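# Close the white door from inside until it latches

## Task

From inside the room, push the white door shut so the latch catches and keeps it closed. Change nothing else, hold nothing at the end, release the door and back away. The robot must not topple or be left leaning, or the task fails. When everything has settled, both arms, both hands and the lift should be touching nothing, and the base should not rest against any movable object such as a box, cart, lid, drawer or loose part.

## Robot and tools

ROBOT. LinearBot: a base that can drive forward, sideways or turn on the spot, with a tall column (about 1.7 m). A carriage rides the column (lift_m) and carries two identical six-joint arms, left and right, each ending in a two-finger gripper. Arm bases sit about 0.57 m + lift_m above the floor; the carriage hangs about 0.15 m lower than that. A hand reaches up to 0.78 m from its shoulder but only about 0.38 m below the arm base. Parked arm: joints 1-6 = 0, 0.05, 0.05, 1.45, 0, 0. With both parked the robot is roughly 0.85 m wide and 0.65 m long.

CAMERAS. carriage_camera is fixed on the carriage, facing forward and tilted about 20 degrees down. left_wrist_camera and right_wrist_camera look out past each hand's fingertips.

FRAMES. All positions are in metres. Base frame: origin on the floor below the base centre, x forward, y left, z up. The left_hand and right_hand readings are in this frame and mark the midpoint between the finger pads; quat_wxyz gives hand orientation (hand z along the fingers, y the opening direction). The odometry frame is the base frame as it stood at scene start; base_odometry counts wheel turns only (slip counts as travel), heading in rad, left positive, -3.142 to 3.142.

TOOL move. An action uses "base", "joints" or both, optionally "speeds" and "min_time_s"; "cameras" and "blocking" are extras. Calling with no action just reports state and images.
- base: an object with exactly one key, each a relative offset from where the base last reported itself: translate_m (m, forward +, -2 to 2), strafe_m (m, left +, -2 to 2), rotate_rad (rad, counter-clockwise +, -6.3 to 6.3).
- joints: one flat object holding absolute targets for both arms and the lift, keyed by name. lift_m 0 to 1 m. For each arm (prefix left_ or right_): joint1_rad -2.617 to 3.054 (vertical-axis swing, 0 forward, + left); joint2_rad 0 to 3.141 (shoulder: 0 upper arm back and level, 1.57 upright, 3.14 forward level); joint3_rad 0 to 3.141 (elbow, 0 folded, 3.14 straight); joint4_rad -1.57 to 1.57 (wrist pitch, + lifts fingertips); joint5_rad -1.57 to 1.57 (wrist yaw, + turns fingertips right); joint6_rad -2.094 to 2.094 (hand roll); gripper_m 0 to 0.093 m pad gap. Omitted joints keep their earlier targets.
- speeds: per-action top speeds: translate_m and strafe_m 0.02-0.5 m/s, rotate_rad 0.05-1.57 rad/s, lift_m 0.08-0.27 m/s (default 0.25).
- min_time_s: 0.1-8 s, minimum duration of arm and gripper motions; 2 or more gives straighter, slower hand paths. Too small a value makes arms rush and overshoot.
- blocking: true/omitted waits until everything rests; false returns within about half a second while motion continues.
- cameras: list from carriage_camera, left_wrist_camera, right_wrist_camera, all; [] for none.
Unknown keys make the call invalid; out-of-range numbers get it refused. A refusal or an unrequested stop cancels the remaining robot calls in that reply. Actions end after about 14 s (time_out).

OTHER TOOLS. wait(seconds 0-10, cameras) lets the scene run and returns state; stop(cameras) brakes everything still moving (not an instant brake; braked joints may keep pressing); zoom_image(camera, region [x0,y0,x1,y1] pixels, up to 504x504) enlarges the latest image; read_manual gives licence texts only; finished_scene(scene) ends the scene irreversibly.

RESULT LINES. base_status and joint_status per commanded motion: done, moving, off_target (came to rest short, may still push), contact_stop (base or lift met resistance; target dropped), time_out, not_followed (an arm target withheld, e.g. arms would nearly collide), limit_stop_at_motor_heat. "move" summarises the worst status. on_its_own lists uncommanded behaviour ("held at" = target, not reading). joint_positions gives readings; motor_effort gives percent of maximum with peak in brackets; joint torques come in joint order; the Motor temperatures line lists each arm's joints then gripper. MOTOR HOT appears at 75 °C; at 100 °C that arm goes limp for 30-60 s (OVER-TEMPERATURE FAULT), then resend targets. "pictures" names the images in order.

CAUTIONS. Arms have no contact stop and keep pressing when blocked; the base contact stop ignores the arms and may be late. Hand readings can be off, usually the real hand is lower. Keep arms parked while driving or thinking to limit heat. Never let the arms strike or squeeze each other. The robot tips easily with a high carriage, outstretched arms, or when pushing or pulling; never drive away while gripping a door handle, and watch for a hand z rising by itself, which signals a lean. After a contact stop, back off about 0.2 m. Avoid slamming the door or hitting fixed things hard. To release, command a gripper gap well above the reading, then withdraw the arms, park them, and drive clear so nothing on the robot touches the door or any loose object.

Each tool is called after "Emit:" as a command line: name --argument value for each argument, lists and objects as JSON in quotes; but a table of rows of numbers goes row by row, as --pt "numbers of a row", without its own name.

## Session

Emit:
move

Scene clock: 0.00 s.
Joint torques (N m): no reading
Motor temperatures (°C): left_arm=[30 33 37 30 28 30 27] | right_arm=[30 32 33 28 29 29 31]
base_odometry: x=+0.000 y=+0.000 heading=+0.000
base_status: not commanded
joint_positions: lift_m=+0.300 left_joint1_rad=-0.004 left_joint2_rad=+0.043 left_joint3_rad=+0.038 left_joint4_rad=+1.478 left_joint5_rad=-0.003 left_joint6_rad=-0.042 left_gripper_m=+0.09396 right_joint1_rad=-0.020 right_joint2_rad=+0.054 right_joint3_rad=+0.039 right_joint4_rad=+1.497 right_joint5_rad=+0.020 right_joint6_rad=+0.048 right_gripper_m=+0.09396
joint_status: not commanded
motor_effort: lift_m=+18 drive_wheels=+0
left_hand: x=+0.2411 y=+0.2976 z=+1.3111 quat_wxyz=(+0.999, -0.002, +0.049, -0.023) (m; base frame)
right_hand: x=+0.2395 y=-0.3011 z=+1.3116 quat_wxyz=(+0.999, +0.011, +0.044, +0.013) (m; base frame)
pictures: carriage_camera, left_wrist_camera, right_wrist_camera
Images, in order (width x height): carriage_camera 672x504, left_wrist_camera 672x504, right_wrist_camera 672x504.

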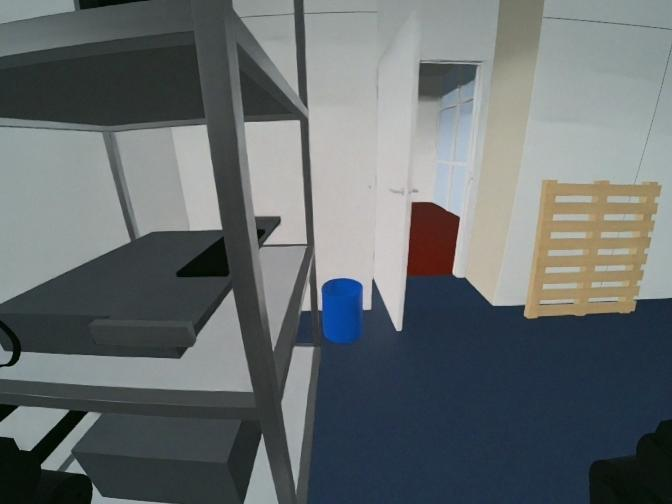

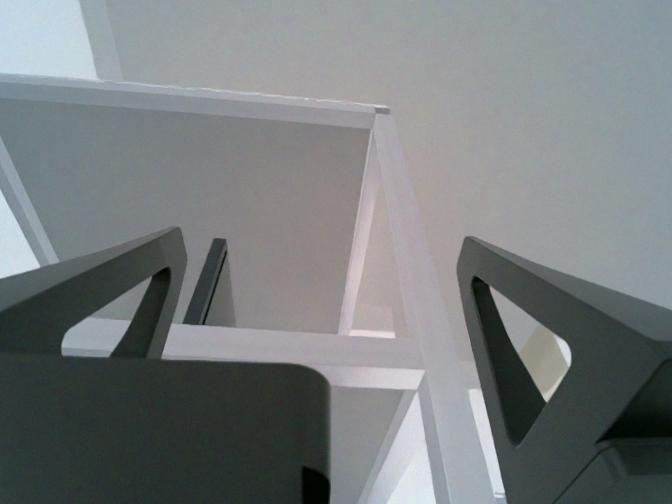

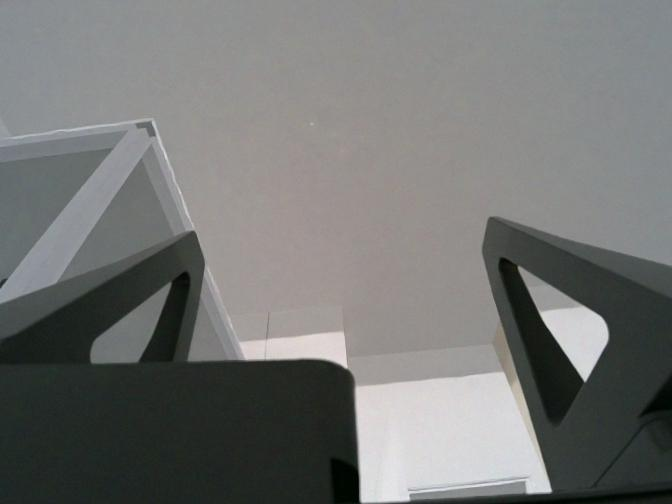

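Emit:
move --base '{"strafe_m": -0.56}' --joints '{"lift_m": 0.4, "left_gripper_m": 0.0}' --speeds '{"strafe_m": 0.4}' --cameras '["carriage_camera"]'

Emit:
move --base '{"translate_m": 1.1}' --joints '{"left_joint1_rad": 0.0, "left_joint2_rad": 2.0, "left_joint3_rad": 1.106, "left_joint4_rad": 0.894, "left_joint5_rad": 0.0, "left_joint6_rad": 0.0}' --speeds '{"translate_m": 0.4}' --min_time_s 2 --cameras '["carriage_camera", "left_wrist_camera"]'

Scene clock: 25.63 s.
Joint torques (N m): left_arm=[-0.18 4.14 5.61 -0.14 0.18 0.07] | right_arm=[-0.09 4 5.79 -0.28 -0.08 -0.04]
move: done
base_odometry: x=-0.001 y=-0.560 heading=-0.001
base_status: done
joint_positions: lift_m=+0.400 left_joint1_rad=-0.003 left_joint2_rad=+0.043 left_joint3_rad=+0.038 left_joint4_rad=+1.478 left_joint5_rad=-0.003 left_joint6_rad=-0.042 left_gripper_m=+0.00066 right_joint1_rad=-0.019 right_joint2_rad=+0.054 right_joint3_rad=+0.039 right_joint4_rad=+1.497 right_joint5_rad=+0.020 right_joint6_rad=+0.048 right_gripper_m=+0.09396
joint_status: all done
motor_effort: lift_m=+17(21) drive_wheels=-3(20)
left_hand: x=+0.2411 y=+0.2976 z=+1.4112 quat_wxyz=(+0.999, -0.002, +0.049, -0.022) (m; base frame)
right_hand: x=+0.2395 y=-0.3011 z=+1.4117 quat_wxyz=(+0.999, +0.011, +0.044, +0.014) (m; base frame)
pictures: carriage_camera
Images, in order (width x height): carriage_camera 672x504.

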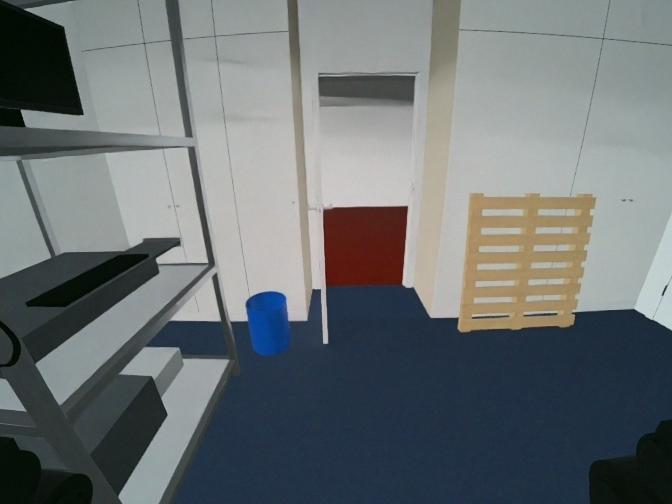

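Scene clock: 30.37 s.
Joint torques (N m): left_arm=[0.08 -10.55 8.49 1.91 0.14 0.15] | right_arm=[-0.17 3.92 5.81 -0.25 -0.09 -0.04]
move: done
base_odometry: x=+1.099 y=-0.561 heading=-0.001
base_status: done
joint_positions: lift_m=+0.400 left_joint1_rad=-0.003 left_joint2_rad=+1.993 left_joint3_rad=+1.081 left_joint4_rad=+0.901 left_joint5_rad=-0.003 left_joint6_rad=-0.011 left_gripper_m=+0.00066 right_joint1_rad=-0.019 right_joint2_rad=+0.054 right_joint3_rad=+0.039 right_joint4_rad=+1.498 right_joint5_rad=+0.020 right_joint6_rad=+0.048 right_gripper_m=+0.09396
joint_status: all done
motor_effort: lift_m=+18(18) drive_wheels=+3(16)
left_hand: x=+0.7886 y=+0.2958 z=+1.1754 quat_wxyz=(+0.703, -0.004, +0.711, -0.004) (m; base frame)
right_hand: x=+0.2394 y=-0.3011 z=+1.4117 quat_wxyz=(+0.999, +0.011, +0.044, +0.014) (m; base frame)
pictures: carriage_camera, left_wrist_camera
Images, in order (width x height): carriage_camera 672x504, left_wrist_camera 672x504.

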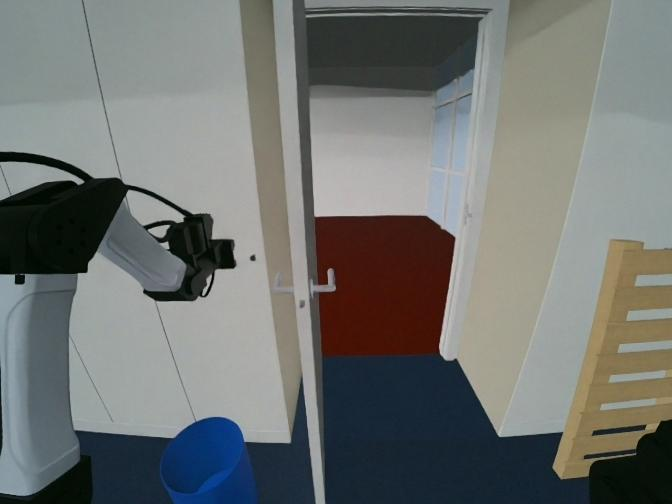

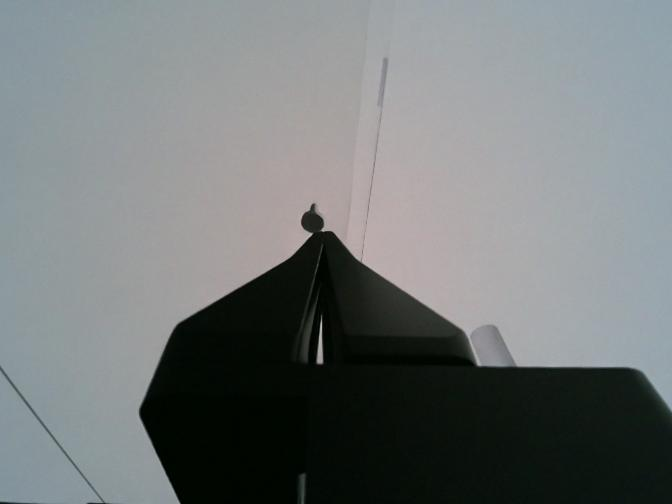

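Emit:
move --base '{"translate_m": 0.24}' --speeds '{"translate_m": 0.25}' --cameras '["carriage_camera"]'

Emit:
move --base '{"rotate_rad": -0.6}' --speeds '{"rotate_rad": 0.3}' --cameras '["carriage_camera"]'

Scene clock: 40.90 s.
Joint torques (N m): left_arm=[0.05 -7.06 12.25 1.89 0.15 0.19] | right_arm=[-0.21 3.97 5.86 -0.27 -0.12 -0.05]
Motor temperatures (°C): left_arm=[30 36 42 33 28 30 27] | right_arm=[30 33 35 28 29 29 31]
move: done
base_odometry: x=+1.339 y=-0.562 heading=-0.001
base_status: done
joint_positions: lift_m=+0.400 left_joint1_rad=-0.003 left_joint2_rad=+1.961 left_joint3_rad=+1.037 left_joint4_rad=+0.901 left_joint5_rad=-0.003 left_joint6_rad=-0.011 left_gripper_m=+0.00066 right_joint1_rad=-0.019 right_joint2_rad=+0.054 right_joint3_rad=+0.039 right_joint4_rad=+1.494 right_joint5_rad=+0.020 right_joint6_rad=+0.048 right_gripper_m=+0.09396
joint_status: not commanded
motor_effort: lift_m=+18(18) drive_wheels=+9(13)
left_hand: x=+0.7790 y=+0.2958 z=+1.1735 quat_wxyz=(+0.699, -0.004, +0.715, -0.004) (m; base frame)
right_hand: x=+0.2402 y=-0.3011 z=+1.4116 quat_wxyz=(+0.999, +0.011, +0.046, +0.014) (m; base frame)
pictures: carriage_camera
Images, in order (width x height): carriage_camera 672x504.

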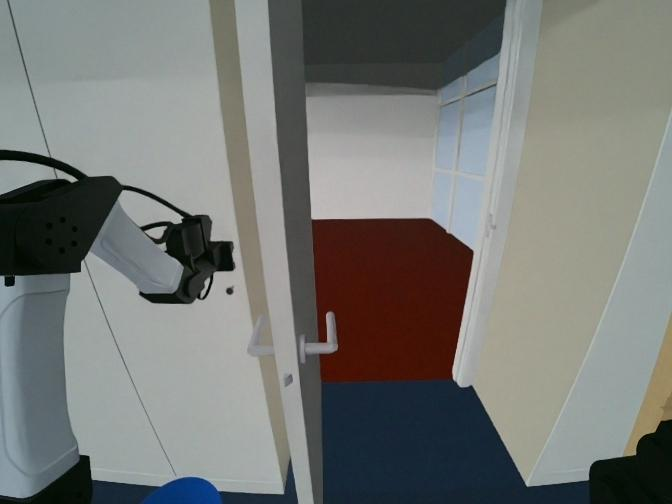

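Scene clock: 43.57 s.
Joint torques (N m): left_arm=[0.09 -10.48 8.46 1.97 0.25 0.14] | right_arm=[-0.18 4.03 5.79 -0.27 -0.1 -0.05]
move: done
base_odometry: x=+1.339 y=-0.562 heading=-0.600
base_status: done
joint_positions: lift_m=+0.400 left_joint1_rad=-0.004 left_joint2_rad=+1.993 left_joint3_rad=+1.081 left_joint4_rad=+0.894 left_joint5_rad=-0.014 left_joint6_rad=-0.011 left_gripper_m=+0.00062 right_joint1_rad=-0.019 right_joint2_rad=+0.054 right_joint3_rad=+0.039 right_joint4_rad=+1.498 right_joint5_rad=+0.020 right_joint6_rad=+0.048 right_gripper_m=+0.09396
joint_status: not commanded
motor_effort: lift_m=+17(18) drive_wheels=+4(43)
left_hand: x=+0.7887 y=+0.2974 z=+1.1738 quat_wxyz=(+0.701, -0.007, +0.713, +0.000) (m; base frame)
right_hand: x=+0.2394 y=-0.3011 z=+1.4116 quat_wxyz=(+0.999, +0.011, +0.044, +0.014) (m; base frame)
pictures: carriage_camera
Images, in order (width x height): carriage_camera 672x504.

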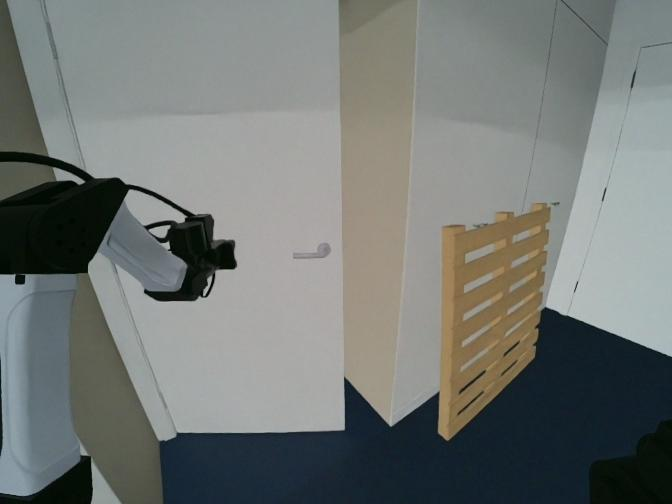

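Emit:
move --base '{"translate_m": 0.65}' --joints '{"left_joint1_rad": 0.3}' --speeds '{"translate_m": 0.22}' --min_time_s 2 --cameras '["carriage_camera"]'

Emit:
zoom_image --camera "carriage_camera" --region '[180, 180, 340, 300]'

Emit:
zoom_image --camera "carriage_camera" --region '[230, 380, 390, 500]'

Scene clock: 60.97 s.
Joint torques (N m): left_arm=[6.11 -7.56 12.7 2.65 -5.2 0.07] | right_arm=[-0.17 4.03 5.76 -0.28 -0.09 -0.05]
move: off_target
base_odometry: x=+1.875 y=-0.930 heading=-0.601
base_status: done
joint_positions: lift_m=+0.400 left_joint1_rad=+0.220 left_joint2_rad=+1.967 left_joint3_rad=+1.030 left_joint4_rad=+0.817 left_joint5_rad=+0.459 left_joint6_rad=-0.001 left_gripper_m=+0.00062 right_joint1_rad=-0.019 right_joint2_rad=+0.054 right_joint3_rad=+0.039 right_joint4_rad=+1.495 right_joint5_rad=+0.020 right_joint6_rad=+0.048 right_gripper_m=+0.09396
joint_status: left_joint1_rad off_target (ended at +0.220, target +0.300)
motor_effort: lift_m=+18(18) drive_wheels=+9(18)
left_hand: x=+0.7626 y=+0.3405 z=+1.1485 quat_wxyz=(+0.661, +0.070, +0.741, -0.099) (m; base frame)
right_hand: x=+0.2400 y=-0.3011 z=+1.4116 quat_wxyz=(+0.999, +0.011, +0.045, +0.014) (m; base frame)
pictures: carriage_camera
Images, in order (width x height): carriage_camera 672x504.

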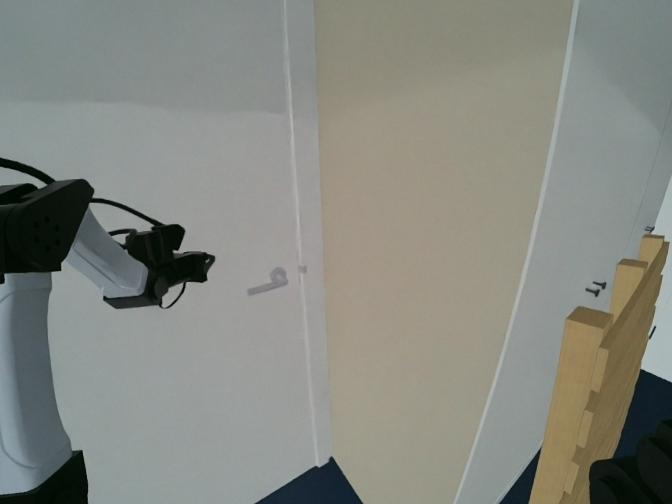

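Scaled by 3.150 from the camera's 672x504 image, which has a finer 960x720 frame.

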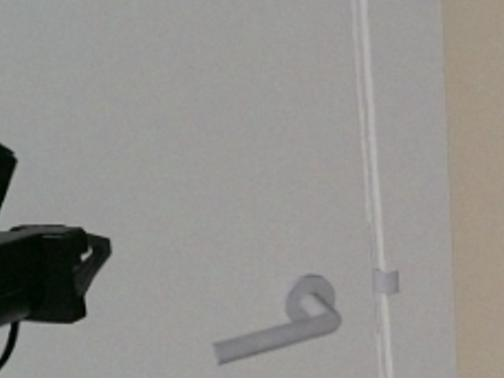

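Scaled by 3.150 from the camera's 672x504 image, which has a finer 960x720 frame.

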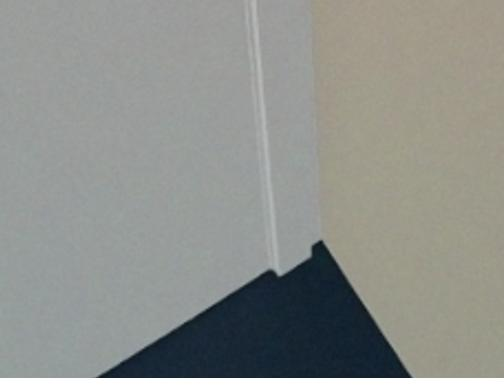

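Emit:
move --joints '{"left_joint1_rad": 0.45, "left_joint2_rad": 2.3, "left_joint3_rad": 1.62, "left_joint4_rad": 0.68}' --min_time_s 1.2 --cameras '["carriage_camera"]'

Emit:
zoom_image --camera "carriage_camera" --region '[180, 180, 340, 300]'

Emit:
move --joints '{"left_joint1_rad": 0.05, "left_joint2_rad": 2.0, "left_joint3_rad": 1.106, "left_joint4_rad": 0.894, "left_joint5_rad": 0.0}' --min_time_s 1 --cameras '["carriage_camera"]'

Emit:
move --base '{"translate_m": -0.3}' --speeds '{"translate_m": 0.3}' --cameras '["carriage_camera"]'

Emit:
zoom_image --camera "carriage_camera" --region '[180, 160, 380, 310]'

Scene clock: 78.33 s.
Joint torques (N m): left_arm=[17.65 6.32 -25.35 1.9 -7.12 -1.18] | right_arm=[-0.17 3.97 5.85 -0.26 -0.1 -0.06]
Motor temperatures (°C): left_arm=[33 39 53 40 50 30 28] | right_arm=[30 33 35 28 29 29 31]
move: off_target
base_odometry: x=+1.875 y=-0.929 heading=-0.601
base_status: not commanded
joint_positions: lift_m=+0.400 left_joint1_rad=+0.220 left_joint2_rad=+2.108 left_joint3_rad=+1.215 left_joint4_rad=+0.678 left_joint5_rad=+0.633 left_joint6_rad=+0.109 left_gripper_m=+0.00069 right_joint1_rad=-0.019 right_joint2_rad=+0.054 right_joint3_rad=+0.039 right_joint4_rad=+1.496 right_joint5_rad=+0.020 right_joint6_rad=+0.048 right_gripper_m=+0.09396
joint_status: left_joint1_rad off_target (ended at +0.220, target +0.450); left_joint2_rad off_target (ended at +2.108, target +2.300); left_joint3_rad off_target (ended at +1.215, target +1.620); the others done
motor_effort: lift_m=+17(18) drive_wheels=+32(32)
left_hand: x=+0.7888 y=+0.3198 z=+1.1225 quat_wxyz=(+0.628, +0.154, +0.750, -0.142) (m; base frame)
right_hand: x=+0.2399 y=-0.3011 z=+1.4117 quat_wxyz=(+0.999, +0.011, +0.045, +0.014) (m; base frame)
pictures: carriage_camera
Images, in order (width x height): carriage_camera 672x504.

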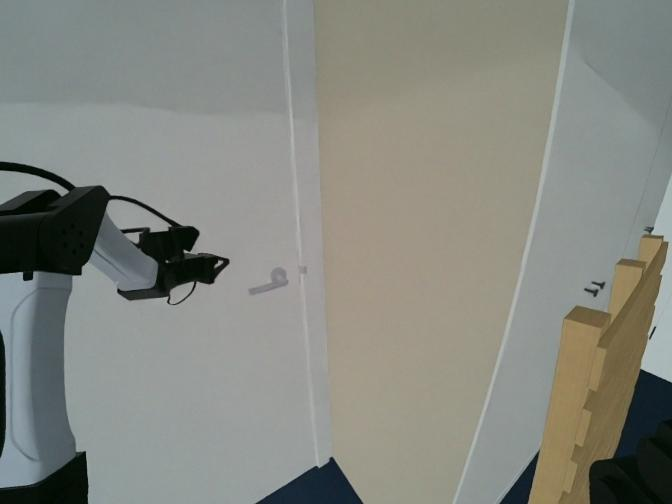

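Scaled by 3.150 from the camera's 672x504 image, which has a finer 960x720 frame.

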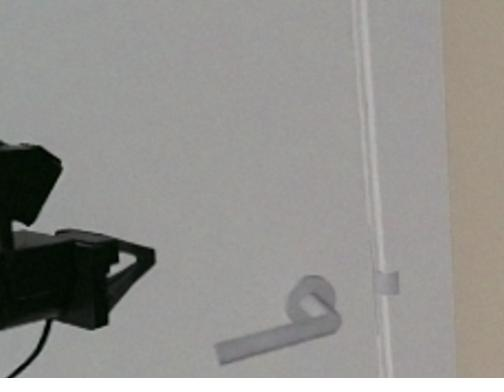

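Scene clock: 79.77 s.
Joint torques (N m): left_arm=[2.06 -15.64 6.9 2.63 -1.4 -0.1] | right_arm=[-0.13 3.99 5.75 -0.28 -0.1 -0.05]
move: off_target
base_odometry: x=+1.875 y=-0.930 heading=-0.601
base_status: not commanded
joint_positions: lift_m=+0.400 left_joint1_rad=+0.021 left_joint2_rad=+2.043 left_joint3_rad=+1.097 left_joint4_rad=+0.821 left_joint5_rad=+0.132 left_joint6_rad=+0.014 left_gripper_m=+0.00066 right_joint1_rad=-0.019 right_joint2_rad=+0.054 right_joint3_rad=+0.039 right_joint4_rad=+1.496 right_joint5_rad=+0.020 right_joint6_rad=+0.048 right_gripper_m=+0.09396
joint_status: left_joint1_rad off_target (ended at +0.021, target +0.050); left_joint4_rad off_target (ended at +0.821, target +0.894); left_joint5_rad off_target (ended at +0.132, target +0.000); the others done
motor_effort: lift_m=+17(18) drive_wheels=-17(33)
left_hand: x=+0.7922 y=+0.2863 z=+1.1354 quat_wxyz=(+0.661, +0.041, +0.748, -0.038) (m; base frame)
right_hand: x=+0.2399 y=-0.3011 z=+1.4117 quat_wxyz=(+0.999, +0.011, +0.045, +0.014) (m; base frame)
pictures: carriage_camera
Images, in order (width x height): carriage_camera 672x504.

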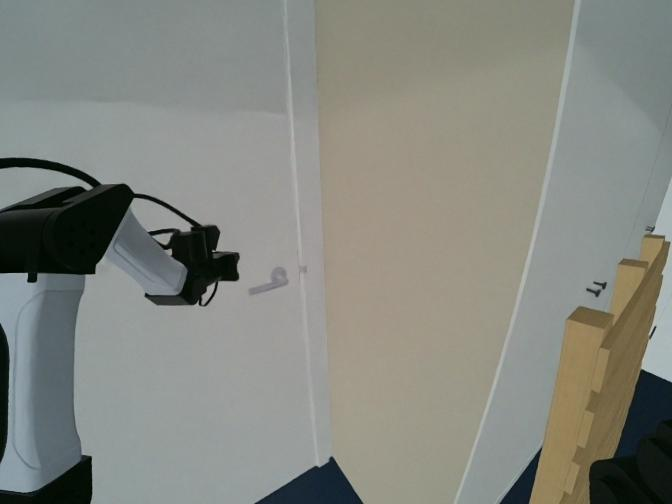

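Scene clock: 82.23 s.
Joint torques (N m): left_arm=[0.16 -14.65 7.04 2.15 -0.06 -0.11] | right_arm=[0.06 3.82 5.72 -0.33 -0.1 -0.05]
move: done
base_odometry: x=+1.628 y=-0.760 heading=-0.600
base_status: done
joint_positions: lift_m=+0.400 left_joint1_rad=+0.048 left_joint2_rad=+2.035 left_joint3_rad=+1.097 left_joint4_rad=+0.878 left_joint5_rad=+0.013 left_joint6_rad=+0.011 left_gripper_m=+0.00065 right_joint1_rad=-0.019 right_joint2_rad=+0.054 right_joint3_rad=+0.039 right_joint4_rad=+1.498 right_joint5_rad=+0.020 right_joint6_rad=+0.048 right_gripper_m=+0.09396
joint_status: not commanded
on_its_own: left_joint1_rad moved +0.027 to your old target +0.050; left_joint4_rad moved +0.057 to your old target +0.894; left_joint5_rad moved -0.118 to your old target +0.000
motor_effort: lift_m=+17(18) drive_wheels=-5(16)
left_hand: x=+0.7937 y=+0.3225 z=+1.1537 quat_wxyz=(+0.686, -0.009, +0.728, +0.015) (m; base frame)
right_hand: x=+0.2394 y=-0.3011 z=+1.4117 quat_wxyz=(+0.999, +0.011, +0.044, +0.014) (m; base frame)
pictures: carriage_camera
Images, in order (width x height): carriage_camera 672x504.

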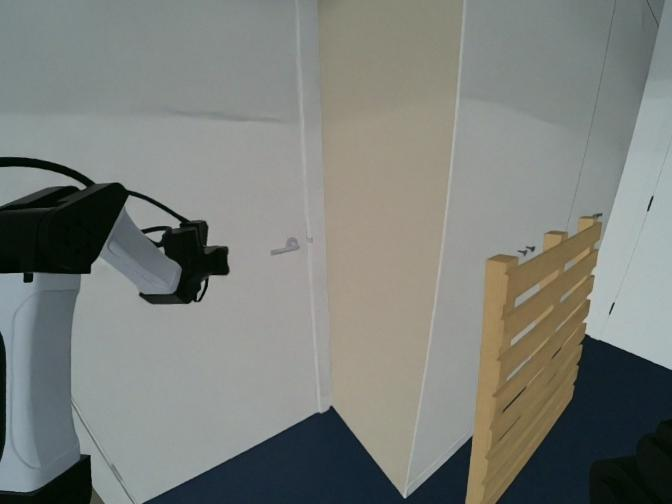

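Scaled by 2.520 from the camera's 672x504 image, which has a finer 960x720 frame.

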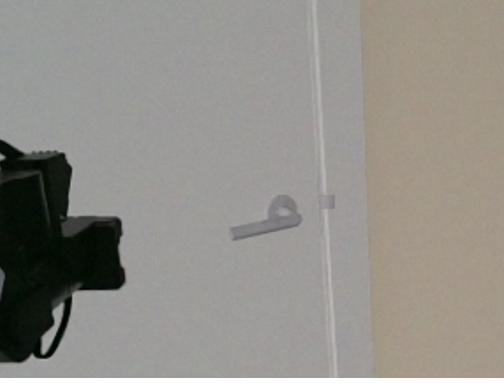

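Emit:
finished_scene --scene 2

The scene is finished: the task was done.


## Next scene

The same job, from a new start.

Emit:
move --cameras '["carriage_camera"]'

Scene clock: 0.00 s.
Joint torques (N m): no reading
Motor temperatures (°C): left_arm=[30 32 36 30 28 30 27] | right_arm=[30 31 32 28 29 29 31]
base_odometry: x=+0.000 y=+0.000 heading=+0.000
base_status: not commanded
joint_positions: lift_m=+0.300 left_joint1_rad=-0.008 left_joint2_rad=+0.051 left_joint3_rad=+0.041 left_joint4_rad=+1.440 left_joint5_rad=+0.011 left_joint6_rad=+0.011 left_gripper_m=+0.09396 right_joint1_rad=+0.018 right_joint2_rad=+0.067 right_joint3_rad=+0.063 right_joint4_rad=+1.446 right_joint5_rad=+0.039 right_joint6_rad=-0.006 right_gripper_m=+0.09396
joint_status: not commanded
motor_effort: lift_m=+18 drive_wheels=+1
left_hand: x=+0.2522 y=+0.2949 z=+1.3106 quat_wxyz=(+0.997, +0.006, +0.071, +0.001) (m; base frame)
right_hand: x=+0.2488 y=-0.3033 z=+1.3166 quat_wxyz=(+0.998, +0.018, +0.064, +0.005) (m; base frame)
pictures: carriage_camera
Images, in order (width x height): carriage_camera 672x504.

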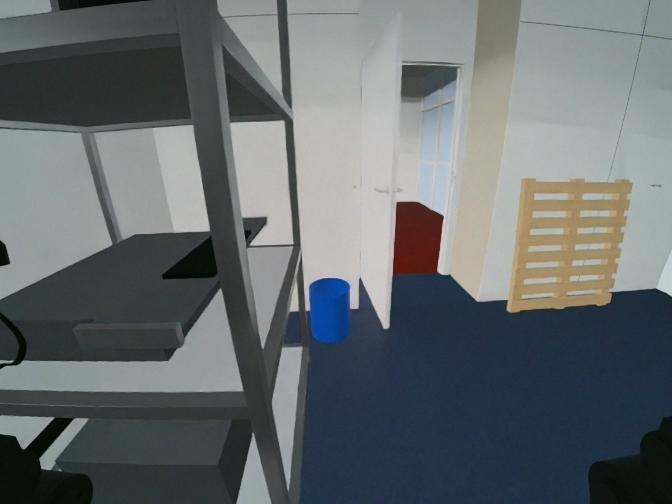

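Emit:
move --base '{"rotate_rad": 0.04}' --joints '{"lift_m": 0.4, "left_gripper_m": 0.0}' --speeds '{"rotate_rad": 0.3}' --cameras '[]'

Emit:
move --base '{"strafe_m": -0.57}' --speeds '{"strafe_m": 0.4}' --cameras '["carriage_camera"]'

Scene clock: 12.90 s.
Joint torques (N m): left_arm=[-0.14 3.81 5.48 -0.12 0.07 0.05] | right_arm=[-0.12 3.81 6.05 -0.2 -0.11 -0.04]
move: done
base_odometry: x=+0.000 y=+0.000 heading=+0.040
base_status: done
joint_positions: lift_m=+0.400 left_joint1_rad=-0.008 left_joint2_rad=+0.051 left_joint3_rad=+0.041 left_joint4_rad=+1.440 left_joint5_rad=+0.011 left_joint6_rad=+0.011 left_gripper_m=+0.00066 right_joint1_rad=+0.018 right_joint2_rad=+0.067 right_joint3_rad=+0.063 right_joint4_rad=+1.446 right_joint5_rad=+0.039 right_joint6_rad=-0.006 right_gripper_m=+0.09396
joint_status: all done
motor_effort: lift_m=+17(22) drive_wheels=-1(6)
left_hand: x=+0.2522 y=+0.2949 z=+1.4107 quat_wxyz=(+0.997, +0.006, +0.071, +0.001) (m; base frame)
right_hand: x=+0.2489 y=-0.3033 z=+1.4167 quat_wxyz=(+0.998, +0.018, +0.065, +0.005) (m; base frame)
pictures: none
No camera images: "cameras" was empty.

Scene clock: 16.30 s.
Joint torques (N m): left_arm=[-0.28 3.79 5.63 -0.1 0.08 0.04] | right_arm=[-0.29 3.84 6.13 -0.19 -0.11 -0.05]
move: done
base_odometry: x=+0.022 y=-0.570 heading=+0.039
base_status: done
joint_positions: lift_m=+0.400 left_joint1_rad=-0.007 left_joint2_rad=+0.051 left_joint3_rad=+0.041 left_joint4_rad=+1.440 left_joint5_rad=+0.011 left_joint6_rad=+0.011 left_gripper_m=+0.00066 right_joint1_rad=+0.019 right_joint2_rad=+0.067 right_joint3_rad=+0.063 right_joint4_rad=+1.446 right_joint5_rad=+0.039 right_joint6_rad=-0.006 right_gripper_m=+0.09396
joint_status: not commanded
motor_effort: lift_m=+17(18) drive_wheels=-3(19)
left_hand: x=+0.2522 y=+0.2949 z=+1.4107 quat_wxyz=(+0.997, +0.006, +0.071, +0.001) (m; base frame)
right_hand: x=+0.2489 y=-0.3032 z=+1.4167 quat_wxyz=(+0.998, +0.018, +0.065, +0.005) (m; base frame)
pictures: carriage_camera
Images, in order (width x height): carriage_camera 672x504.

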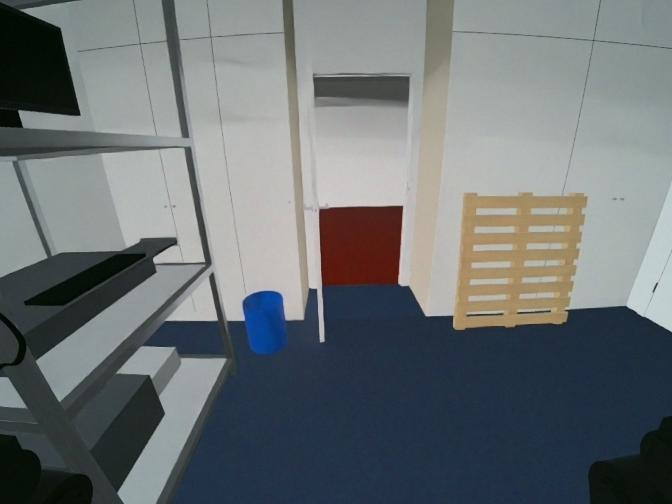

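Emit:
move --base '{"translate_m": 1.14}' --joints '{"left_joint1_rad": 0.08, "left_joint2_rad": 2.0, "left_joint3_rad": 1.106, "left_joint4_rad": 0.894, "left_joint5_rad": 0.0, "left_joint6_rad": 0.0}' --speeds '{"translate_m": 0.4}' --min_time_s 2 --cameras '["carriage_camera", "left_wrist_camera"]'

Scene clock: 32.47 s.
Joint torques (N m): left_arm=[0.31 -10.39 8.64 2 -0.03 -0.05] | right_arm=[-0.21 3.78 6.08 -0.21 -0.1 -0.04]
move: done
base_odometry: x=+1.161 y=-0.526 heading=+0.039
base_status: done
joint_positions: lift_m=+0.400 left_joint1_rad=+0.074 left_joint2_rad=+1.993 left_joint3_rad=+1.080 left_joint4_rad=+0.899 left_joint5_rad=+0.011 left_joint6_rad=+0.011 left_gripper_m=+0.00066 right_joint1_rad=+0.019 right_joint2_rad=+0.067 right_joint3_rad=+0.063 right_joint4_rad=+1.446 right_joint5_rad=+0.039 right_joint6_rad=-0.006 right_gripper_m=+0.09396
joint_status: all done
motor_effort: lift_m=+17(18) drive_wheels=-1(18)
left_hand: x=+0.7872 y=+0.3375 z=+1.1743 quat_wxyz=(+0.702, -0.018, +0.712, +0.026) (m; base frame)
right_hand: x=+0.2489 y=-0.3032 z=+1.4166 quat_wxyz=(+0.998, +0.018, +0.065, +0.005) (m; base frame)
pictures: carriage_camera, left_wrist_camera
Images, in order (width x height): carriage_camera 672x504, left_wrist_camera 672x504.

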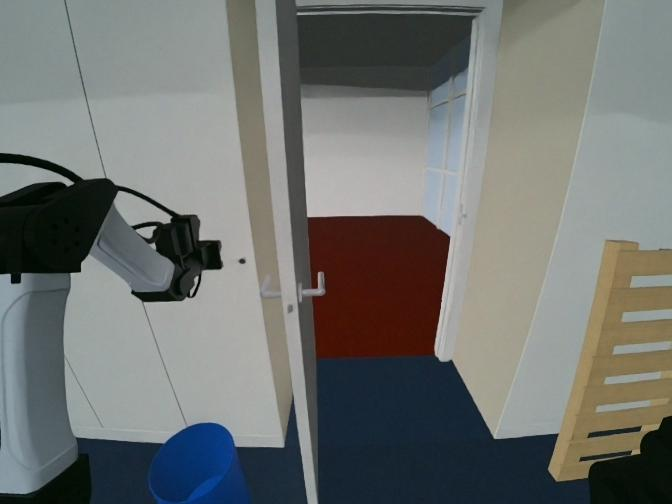

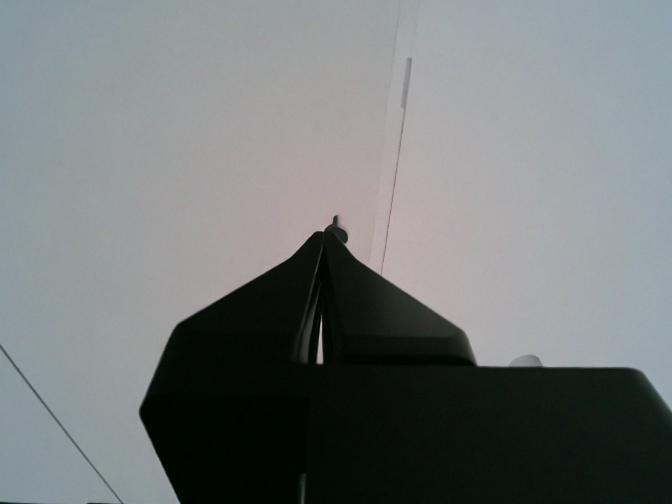

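Emit:
move --base '{"translate_m": 0.24}' --speeds '{"translate_m": 0.25}' --cameras '["carriage_camera"]'

Emit:
move --base '{"rotate_rad": -0.57}' --speeds '{"rotate_rad": 0.3}' --cameras '["carriage_camera"]'

Scene clock: 43.53 s.
Joint torques (N m): left_arm=[0.35 0.84 18.73 2.27 -0.17 -0.11] | right_arm=[-0.17 3.84 6.06 -0.17 -0.1 -0.06]
move: done
base_odometry: x=+1.400 y=-0.517 heading=+0.040
base_status: done
joint_positions: lift_m=+0.400 left_joint1_rad=+0.075 left_joint2_rad=+1.890 left_joint3_rad=+0.960 left_joint4_rad=+0.865 left_joint5_rad=+0.023 left_joint6_rad=+0.011 left_gripper_m=+0.00066 right_joint1_rad=+0.019 right_joint2_rad=+0.067 right_joint3_rad=+0.063 right_joint4_rad=+1.443 right_joint5_rad=+0.039 right_joint6_rad=-0.006 right_gripper_m=+0.09396
joint_status: not commanded
motor_effort: lift_m=+18(18) drive_wheels=+22(23)
left_hand: x=+0.7587 y=+0.3341 z=+1.1682 quat_wxyz=(+0.683, -0.015, +0.730, +0.021) (m; base frame)
right_hand: x=+0.2496 y=-0.3032 z=+1.4165 quat_wxyz=(+0.998, +0.018, +0.066, +0.005) (m; base frame)
pictures: carriage_camera
Images, in order (width x height): carriage_camera 672x504.

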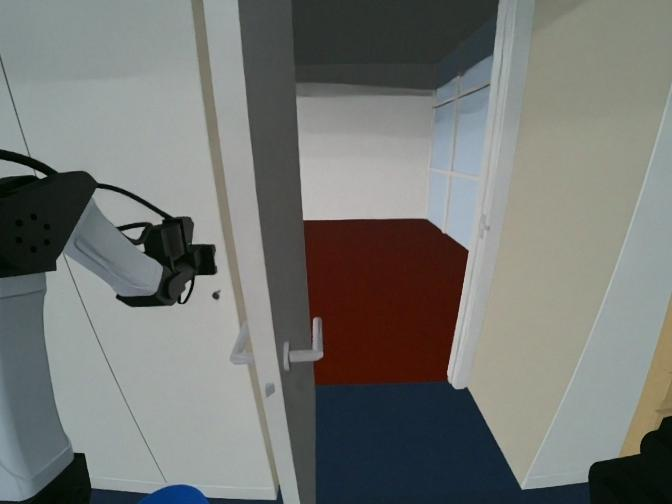

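Scene clock: 44.40 s.
Joint torques (N m): left_arm=[-0.55 3.06 20.71 2.41 1.28 -0.05] | right_arm=[-0.21 3.86 6.05 -0.2 -0.11 -0.04]
Motor temperatures (°C): left_arm=[30 35 41 34 28 30 28] | right_arm=[30 32 33 28 29 29 31]
move: contact_stop
base_odometry: x=+1.398 y=-0.517 heading=-0.009
base_status: rotate_rad contact_stop (by the wheels' count: -0.049 of -0.570)
joint_positions: lift_m=+0.400 left_joint1_rad=+0.086 left_joint2_rad=+1.866 left_joint3_rad=+0.937 left_joint4_rad=+0.852 left_joint5_rad=-0.100 left_joint6_rad=+0.009 left_gripper_m=+0.00066 right_joint1_rad=+0.019 right_joint2_rad=+0.067 right_joint3_rad=+0.063 right_joint4_rad=+1.446 right_joint5_rad=+0.039 right_joint6_rad=-0.006 right_gripper_m=+0.09396
joint_status: not commanded
motor_effort: lift_m=+17(18) drive_wheels=+30(54)
left_hand: x=+0.7496 y=+0.3608 z=+1.1677 quat_wxyz=(+0.676, -0.062, +0.731, +0.069) (m; base frame)
right_hand: x=+0.2489 y=-0.3034 z=+1.4166 quat_wxyz=(+0.998, +0.019, +0.065, +0.005) (m; base frame)
pictures: carriage_camera
Images, in order (width x height): carriage_camera 672x504.

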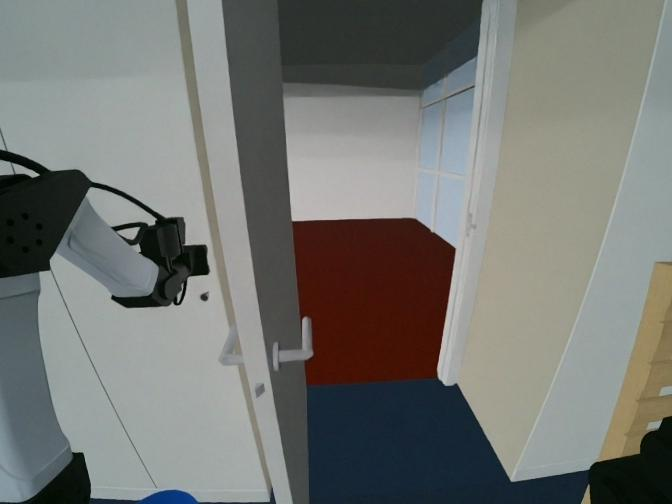

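Emit:
move --base '{"translate_m": -0.08}' --speeds '{"translate_m": 0.2}' --cameras '["carriage_camera", "left_wrist_camera"]'

Scene clock: 50.87 s.
Joint torques (N m): left_arm=[-0.57 -10.26 8.44 1.95 0.25 -0.05] | right_arm=[-0.12 3.69 6.11 -0.18 -0.11 -0.03]
Motor temperatures (°C): left_arm=[30 35 48 36 28 30 28] | right_arm=[30 32 34 28 29 29 31]
move: done
base_odometry: x=+1.319 y=-0.516 heading=-0.010
base_status: done
joint_positions: lift_m=+0.400 left_joint1_rad=+0.084 left_joint2_rad=+1.993 left_joint3_rad=+1.080 left_joint4_rad=+0.900 left_joint5_rad=-0.015 left_joint6_rad=+0.008 left_gripper_m=+0.00065 right_joint1_rad=+0.019 right_joint2_rad=+0.067 right_joint3_rad=+0.063 right_joint4_rad=+1.446 right_joint5_rad=+0.039 right_joint6_rad=-0.006 right_gripper_m=+0.09396
joint_status: not commanded
motor_effort: lift_m=+18(18) drive_wheels=+7(23)
left_hand: x=+0.7863 y=+0.3479 z=+1.1746 quat_wxyz=(+0.701, -0.032, +0.711, +0.038) (m; base frame)
right_hand: x=+0.2490 y=-0.3034 z=+1.4166 quat_wxyz=(+0.998, +0.019, +0.065, +0.005) (m; base frame)
pictures: carriage_camera, left_wrist_camera
Images, in order (width x height): carriage_camera 672x504, left_wrist_camera 672x504.

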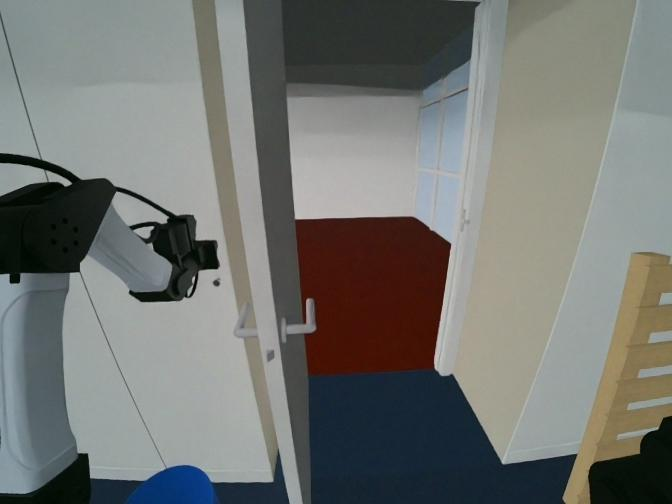

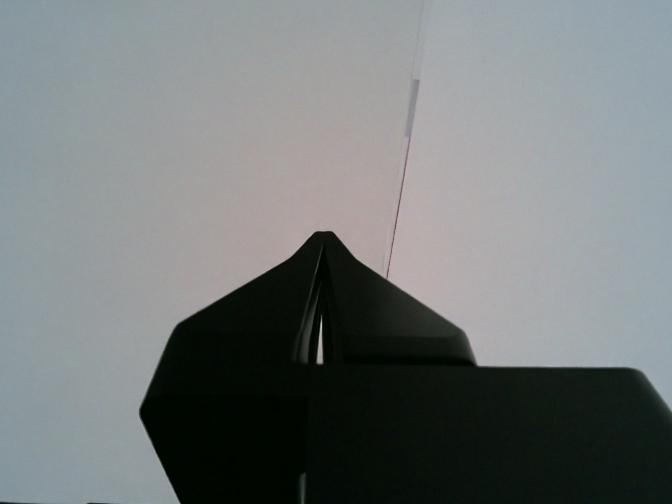

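Emit:
move --base '{"rotate_rad": -0.53}' --joints '{"left_joint1_rad": 0.0}' --speeds '{"rotate_rad": 0.3}' --min_time_s 1 --cameras '["carriage_camera"]'

Scene clock: 64.63 s.
Joint torques (N m): left_arm=[0.06 -10.43 8.29 1.98 0.26 0.07] | right_arm=[-0.17 3.85 6.08 -0.19 -0.1 -0.05]
move: done
base_odometry: x=+1.319 y=-0.516 heading=-0.540
base_status: done
joint_positions: lift_m=+0.400 left_joint1_rad=-0.001 left_joint2_rad=+1.993 left_joint3_rad=+1.080 left_joint4_rad=+0.898 left_joint5_rad=-0.011 left_joint6_rad=-0.003 left_gripper_m=+0.00065 right_joint1_rad=+0.019 right_joint2_rad=+0.067 right_joint3_rad=+0.063 right_joint4_rad=+1.445 right_joint5_rad=+0.039 right_joint6_rad=-0.006 right_gripper_m=+0.09396
joint_status: all done
motor_effort: lift_m=+17(18) drive_wheels=+5(18)
left_hand: x=+0.7886 y=+0.2986 z=+1.1741 quat_wxyz=(+0.702, -0.005, +0.712, +0.003) (m; base frame)
right_hand: x=+0.2491 y=-0.3034 z=+1.4166 quat_wxyz=(+0.998, +0.019, +0.065, +0.005) (m; base frame)
pictures: carriage_camera
Images, in order (width x height): carriage_camera 672x504.

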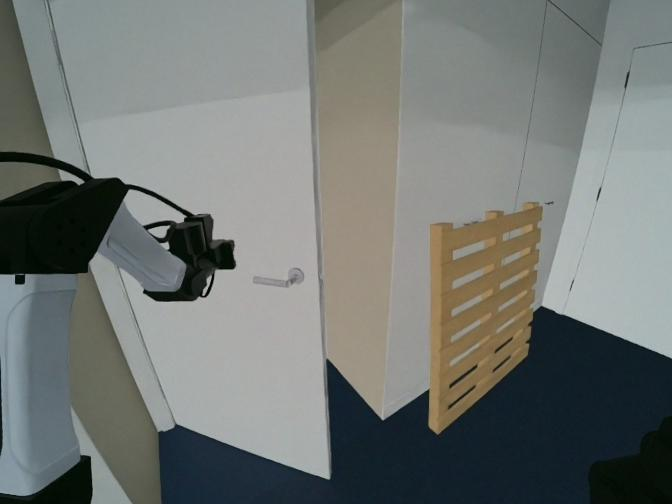

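Emit:
move --base '{"translate_m": 0.65}' --joints '{"left_joint1_rad": 0.3}' --speeds '{"translate_m": 0.22}' --min_time_s 2 --cameras '["carriage_camera"]'

Emit:
zoom_image --camera "carriage_camera" --region '[180, 180, 340, 300]'

Scene clock: 73.33 s.
Joint torques (N m): left_arm=[2.21 -9.54 10.59 2.12 -1.16 0.06] | right_arm=[-0.12 3.85 6.06 -0.17 -0.1 -0.04]
move: off_target
base_odometry: x=+1.876 y=-0.851 heading=-0.540
base_status: done
joint_positions: lift_m=+0.400 left_joint1_rad=+0.269 left_joint2_rad=+1.986 left_joint3_rad=+1.056 left_joint4_rad=+0.880 left_joint5_rad=+0.107 left_joint6_rad=-0.003 left_gripper_m=+0.00064 right_joint1_rad=+0.019 right_joint2_rad=+0.067 right_joint3_rad=+0.063 right_joint4_rad=+1.444 right_joint5_rad=+0.039 right_joint6_rad=-0.006 right_gripper_m=+0.09396
joint_status: left_joint1_rad off_target (ended at +0.269, target +0.300)
motor_effort: lift_m=+18(18) drive_wheels=+8(18)
left_hand: x=+0.7674 y=+0.4304 z=+1.1628 quat_wxyz=(+0.687, -0.062, +0.722, +0.053) (m; base frame)
right_hand: x=+0.2494 y=-0.3034 z=+1.4165 quat_wxyz=(+0.998, +0.019, +0.066, +0.005) (m; base frame)
pictures: carriage_camera
Images, in order (width x height): carriage_camera 672x504.

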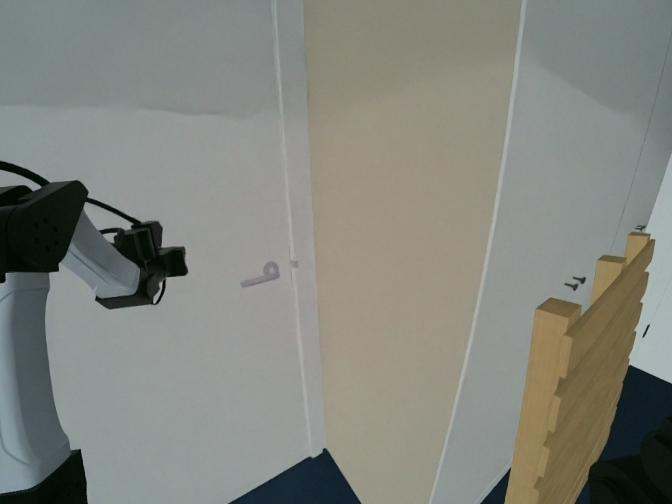

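Scaled by 3.150 from the camera's 672x504 image, which has a finer 960x720 frame.

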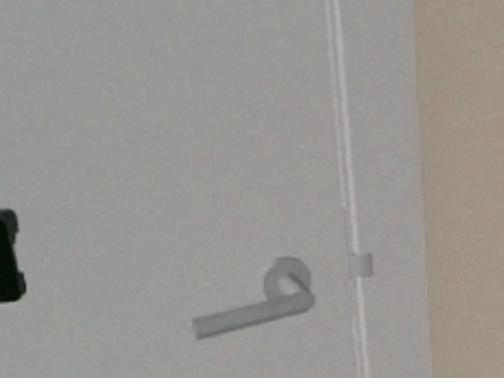

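Emit:
move --joints '{"left_joint1_rad": 0.45, "left_joint2_rad": 2.3, "left_joint3_rad": 1.62, "left_joint4_rad": 0.68}' --min_time_s 1.2 --cameras '["carriage_camera"]'

Emit:
zoom_image --camera "carriage_camera" --region '[180, 180, 340, 300]'

Emit:
move --joints '{"left_joint1_rad": 0.05, "left_joint2_rad": 1.95, "left_joint3_rad": 1.0, "left_joint4_rad": 0.95, "left_joint5_rad": 0.0}' --min_time_s 1 --cameras '["carriage_camera"]'

Emit:
move --base '{"translate_m": -0.3}' --speeds '{"translate_m": 0.3}' --cameras '["carriage_camera"]'

Emit:
zoom_image --camera "carriage_camera" --region '[180, 160, 380, 310]'

Scene clock: 82.97 s.
Joint torques (N m): left_arm=[11.48 -5.91 21.05 2.77 -7.69 -0.16] | right_arm=[-0.2 3.86 6.05 -0.18 -0.11 -0.04]
move: off_target
base_odometry: x=+1.876 y=-0.851 heading=-0.540
base_status: not commanded
joint_positions: lift_m=+0.400 left_joint1_rad=+0.298 left_joint2_rad=+2.225 left_joint3_rad=+1.450 left_joint4_rad=+0.579 left_joint5_rad=+0.702 left_joint6_rad=+0.019 left_gripper_m=+0.00063 right_joint1_rad=+0.019 right_joint2_rad=+0.067 right_joint3_rad=+0.063 right_joint4_rad=+1.444 right_joint5_rad=+0.039 right_joint6_rad=-0.006 right_gripper_m=+0.09396
joint_status: left_joint1_rad off_target (ended at +0.299, target +0.450); left_joint3_rad off_target (ended at +1.450, target +1.620); left_joint4_rad off_target (ended at +0.579, target +0.680); the others done
motor_effort: lift_m=+18(18) drive_wheels=+15(16)
left_hand: x=+0.8223 y=+0.3664 z=+1.1350 quat_wxyz=(+0.631, +0.115, +0.749, -0.168) (m; base frame)
right_hand: x=+0.2494 y=-0.3034 z=+1.4165 quat_wxyz=(+0.998, +0.019, +0.066, +0.005) (m; base frame)
pictures: carriage_camera
Images, in order (width x height): carriage_camera 672x504.

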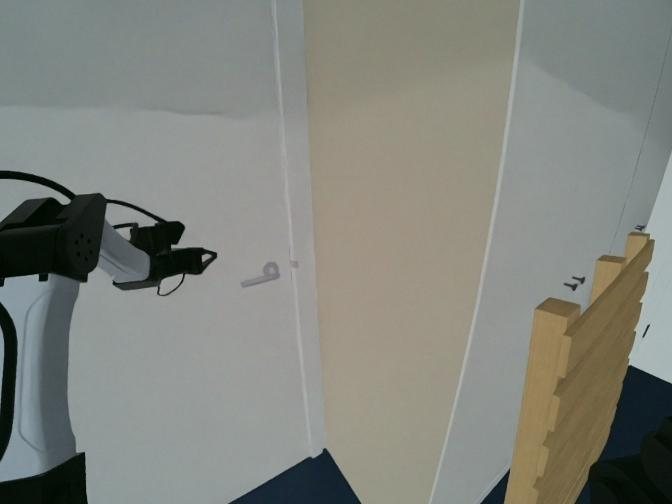

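Scaled by 3.150 from the camera's 672x504 image, which has a finer 960x720 frame.

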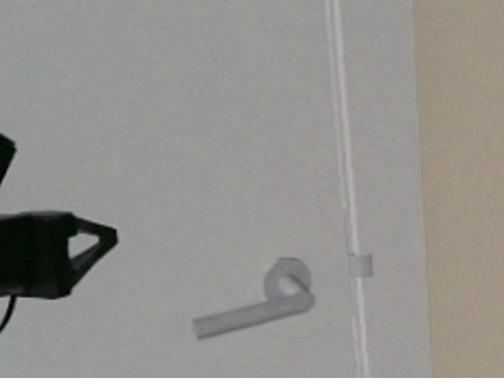

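Scene clock: 84.40 s.
Joint torques (N m): left_arm=[0.16 -14.08 5.31 2.2 -0.07 -0.09] | right_arm=[-0.24 3.79 6.06 -0.17 -0.11 -0.05]
Motor temperatures (°C): left_arm=[30 39 48 39 33 30 28] | right_arm=[30 33 34 28 29 29 31]
move: done
base_odometry: x=+1.876 y=-0.851 heading=-0.540
base_status: not commanded
joint_positions: lift_m=+0.400 left_joint1_rad=+0.047 left_joint2_rad=+1.986 left_joint3_rad=+1.008 left_joint4_rad=+0.927 left_joint5_rad=+0.016 left_joint6_rad=+0.011 left_gripper_m=+0.00063 right_joint1_rad=+0.019 right_joint2_rad=+0.067 right_joint3_rad=+0.063 right_joint4_rad=+1.444 right_joint5_rad=+0.039 right_joint6_rad=-0.006 right_gripper_m=+0.09396
joint_status: all done
motor_effort: lift_m=+17(18) drive_wheels=+4(16)
left_hand: x=+0.7754 y=+0.3205 z=+1.1534 quat_wxyz=(+0.689, -0.007, +0.725, +0.014) (m; base frame)
right_hand: x=+0.2494 y=-0.3034 z=+1.4165 quat_wxyz=(+0.998, +0.019, +0.066, +0.005) (m; base frame)
pictures: carriage_camera
Images, in order (width x height): carriage_camera 672x504.

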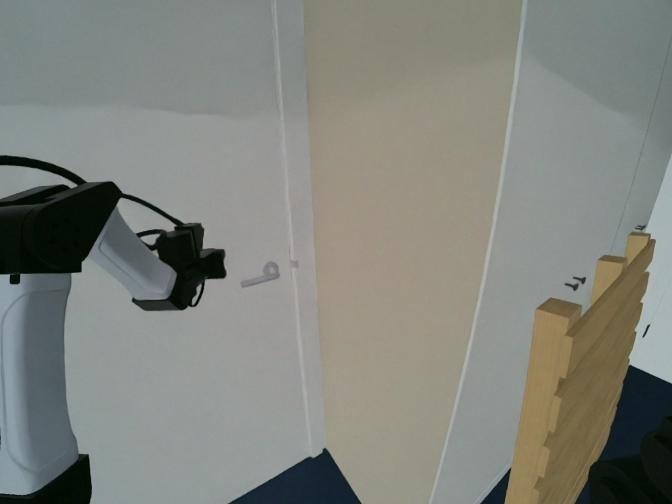

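Scene clock: 87.00 s.
Joint torques (N m): left_arm=[0.09 -13.91 5.19 2.14 -0.08 -0.09] | right_arm=[-0.18 3.85 6.12 -0.17 -0.11 -0.05]
move: done
base_odometry: x=+1.619 y=-0.696 heading=-0.540
base_status: done
joint_positions: lift_m=+0.400 left_joint1_rad=+0.047 left_joint2_rad=+1.983 left_joint3_rad=+1.008 left_joint4_rad=+0.933 left_joint5_rad=+0.015 left_joint6_rad=+0.011 left_gripper_m=+0.00063 right_joint1_rad=+0.019 right_joint2_rad=+0.067 right_joint3_rad=+0.063 right_joint4_rad=+1.444 right_joint5_rad=+0.039 right_joint6_rad=-0.006 right_gripper_m=+0.09396
joint_status: not commanded
motor_effort: lift_m=+17(18) drive_wheels=+0(11)
left_hand: x=+0.7753 y=+0.3208 z=+1.1563 quat_wxyz=(+0.692, -0.008, +0.722, +0.015) (m; base frame)
right_hand: x=+0.2494 y=-0.3034 z=+1.4165 quat_wxyz=(+0.998, +0.019, +0.066, +0.005) (m; base frame)
pictures: carriage_camera
Images, in order (width x height): carriage_camera 672x504.

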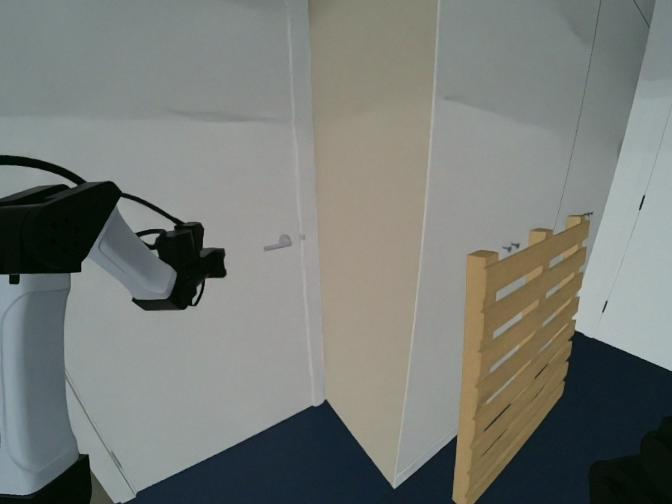

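Scaled by 2.520 from the camera's 672x504 image, which has a finer 960x720 frame.

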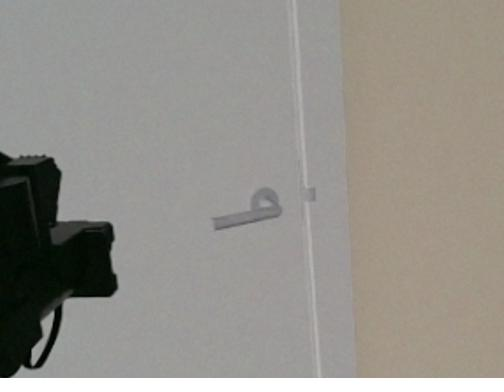

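Emit:
finished_scene --scene 3

The scene is finished: the task was done.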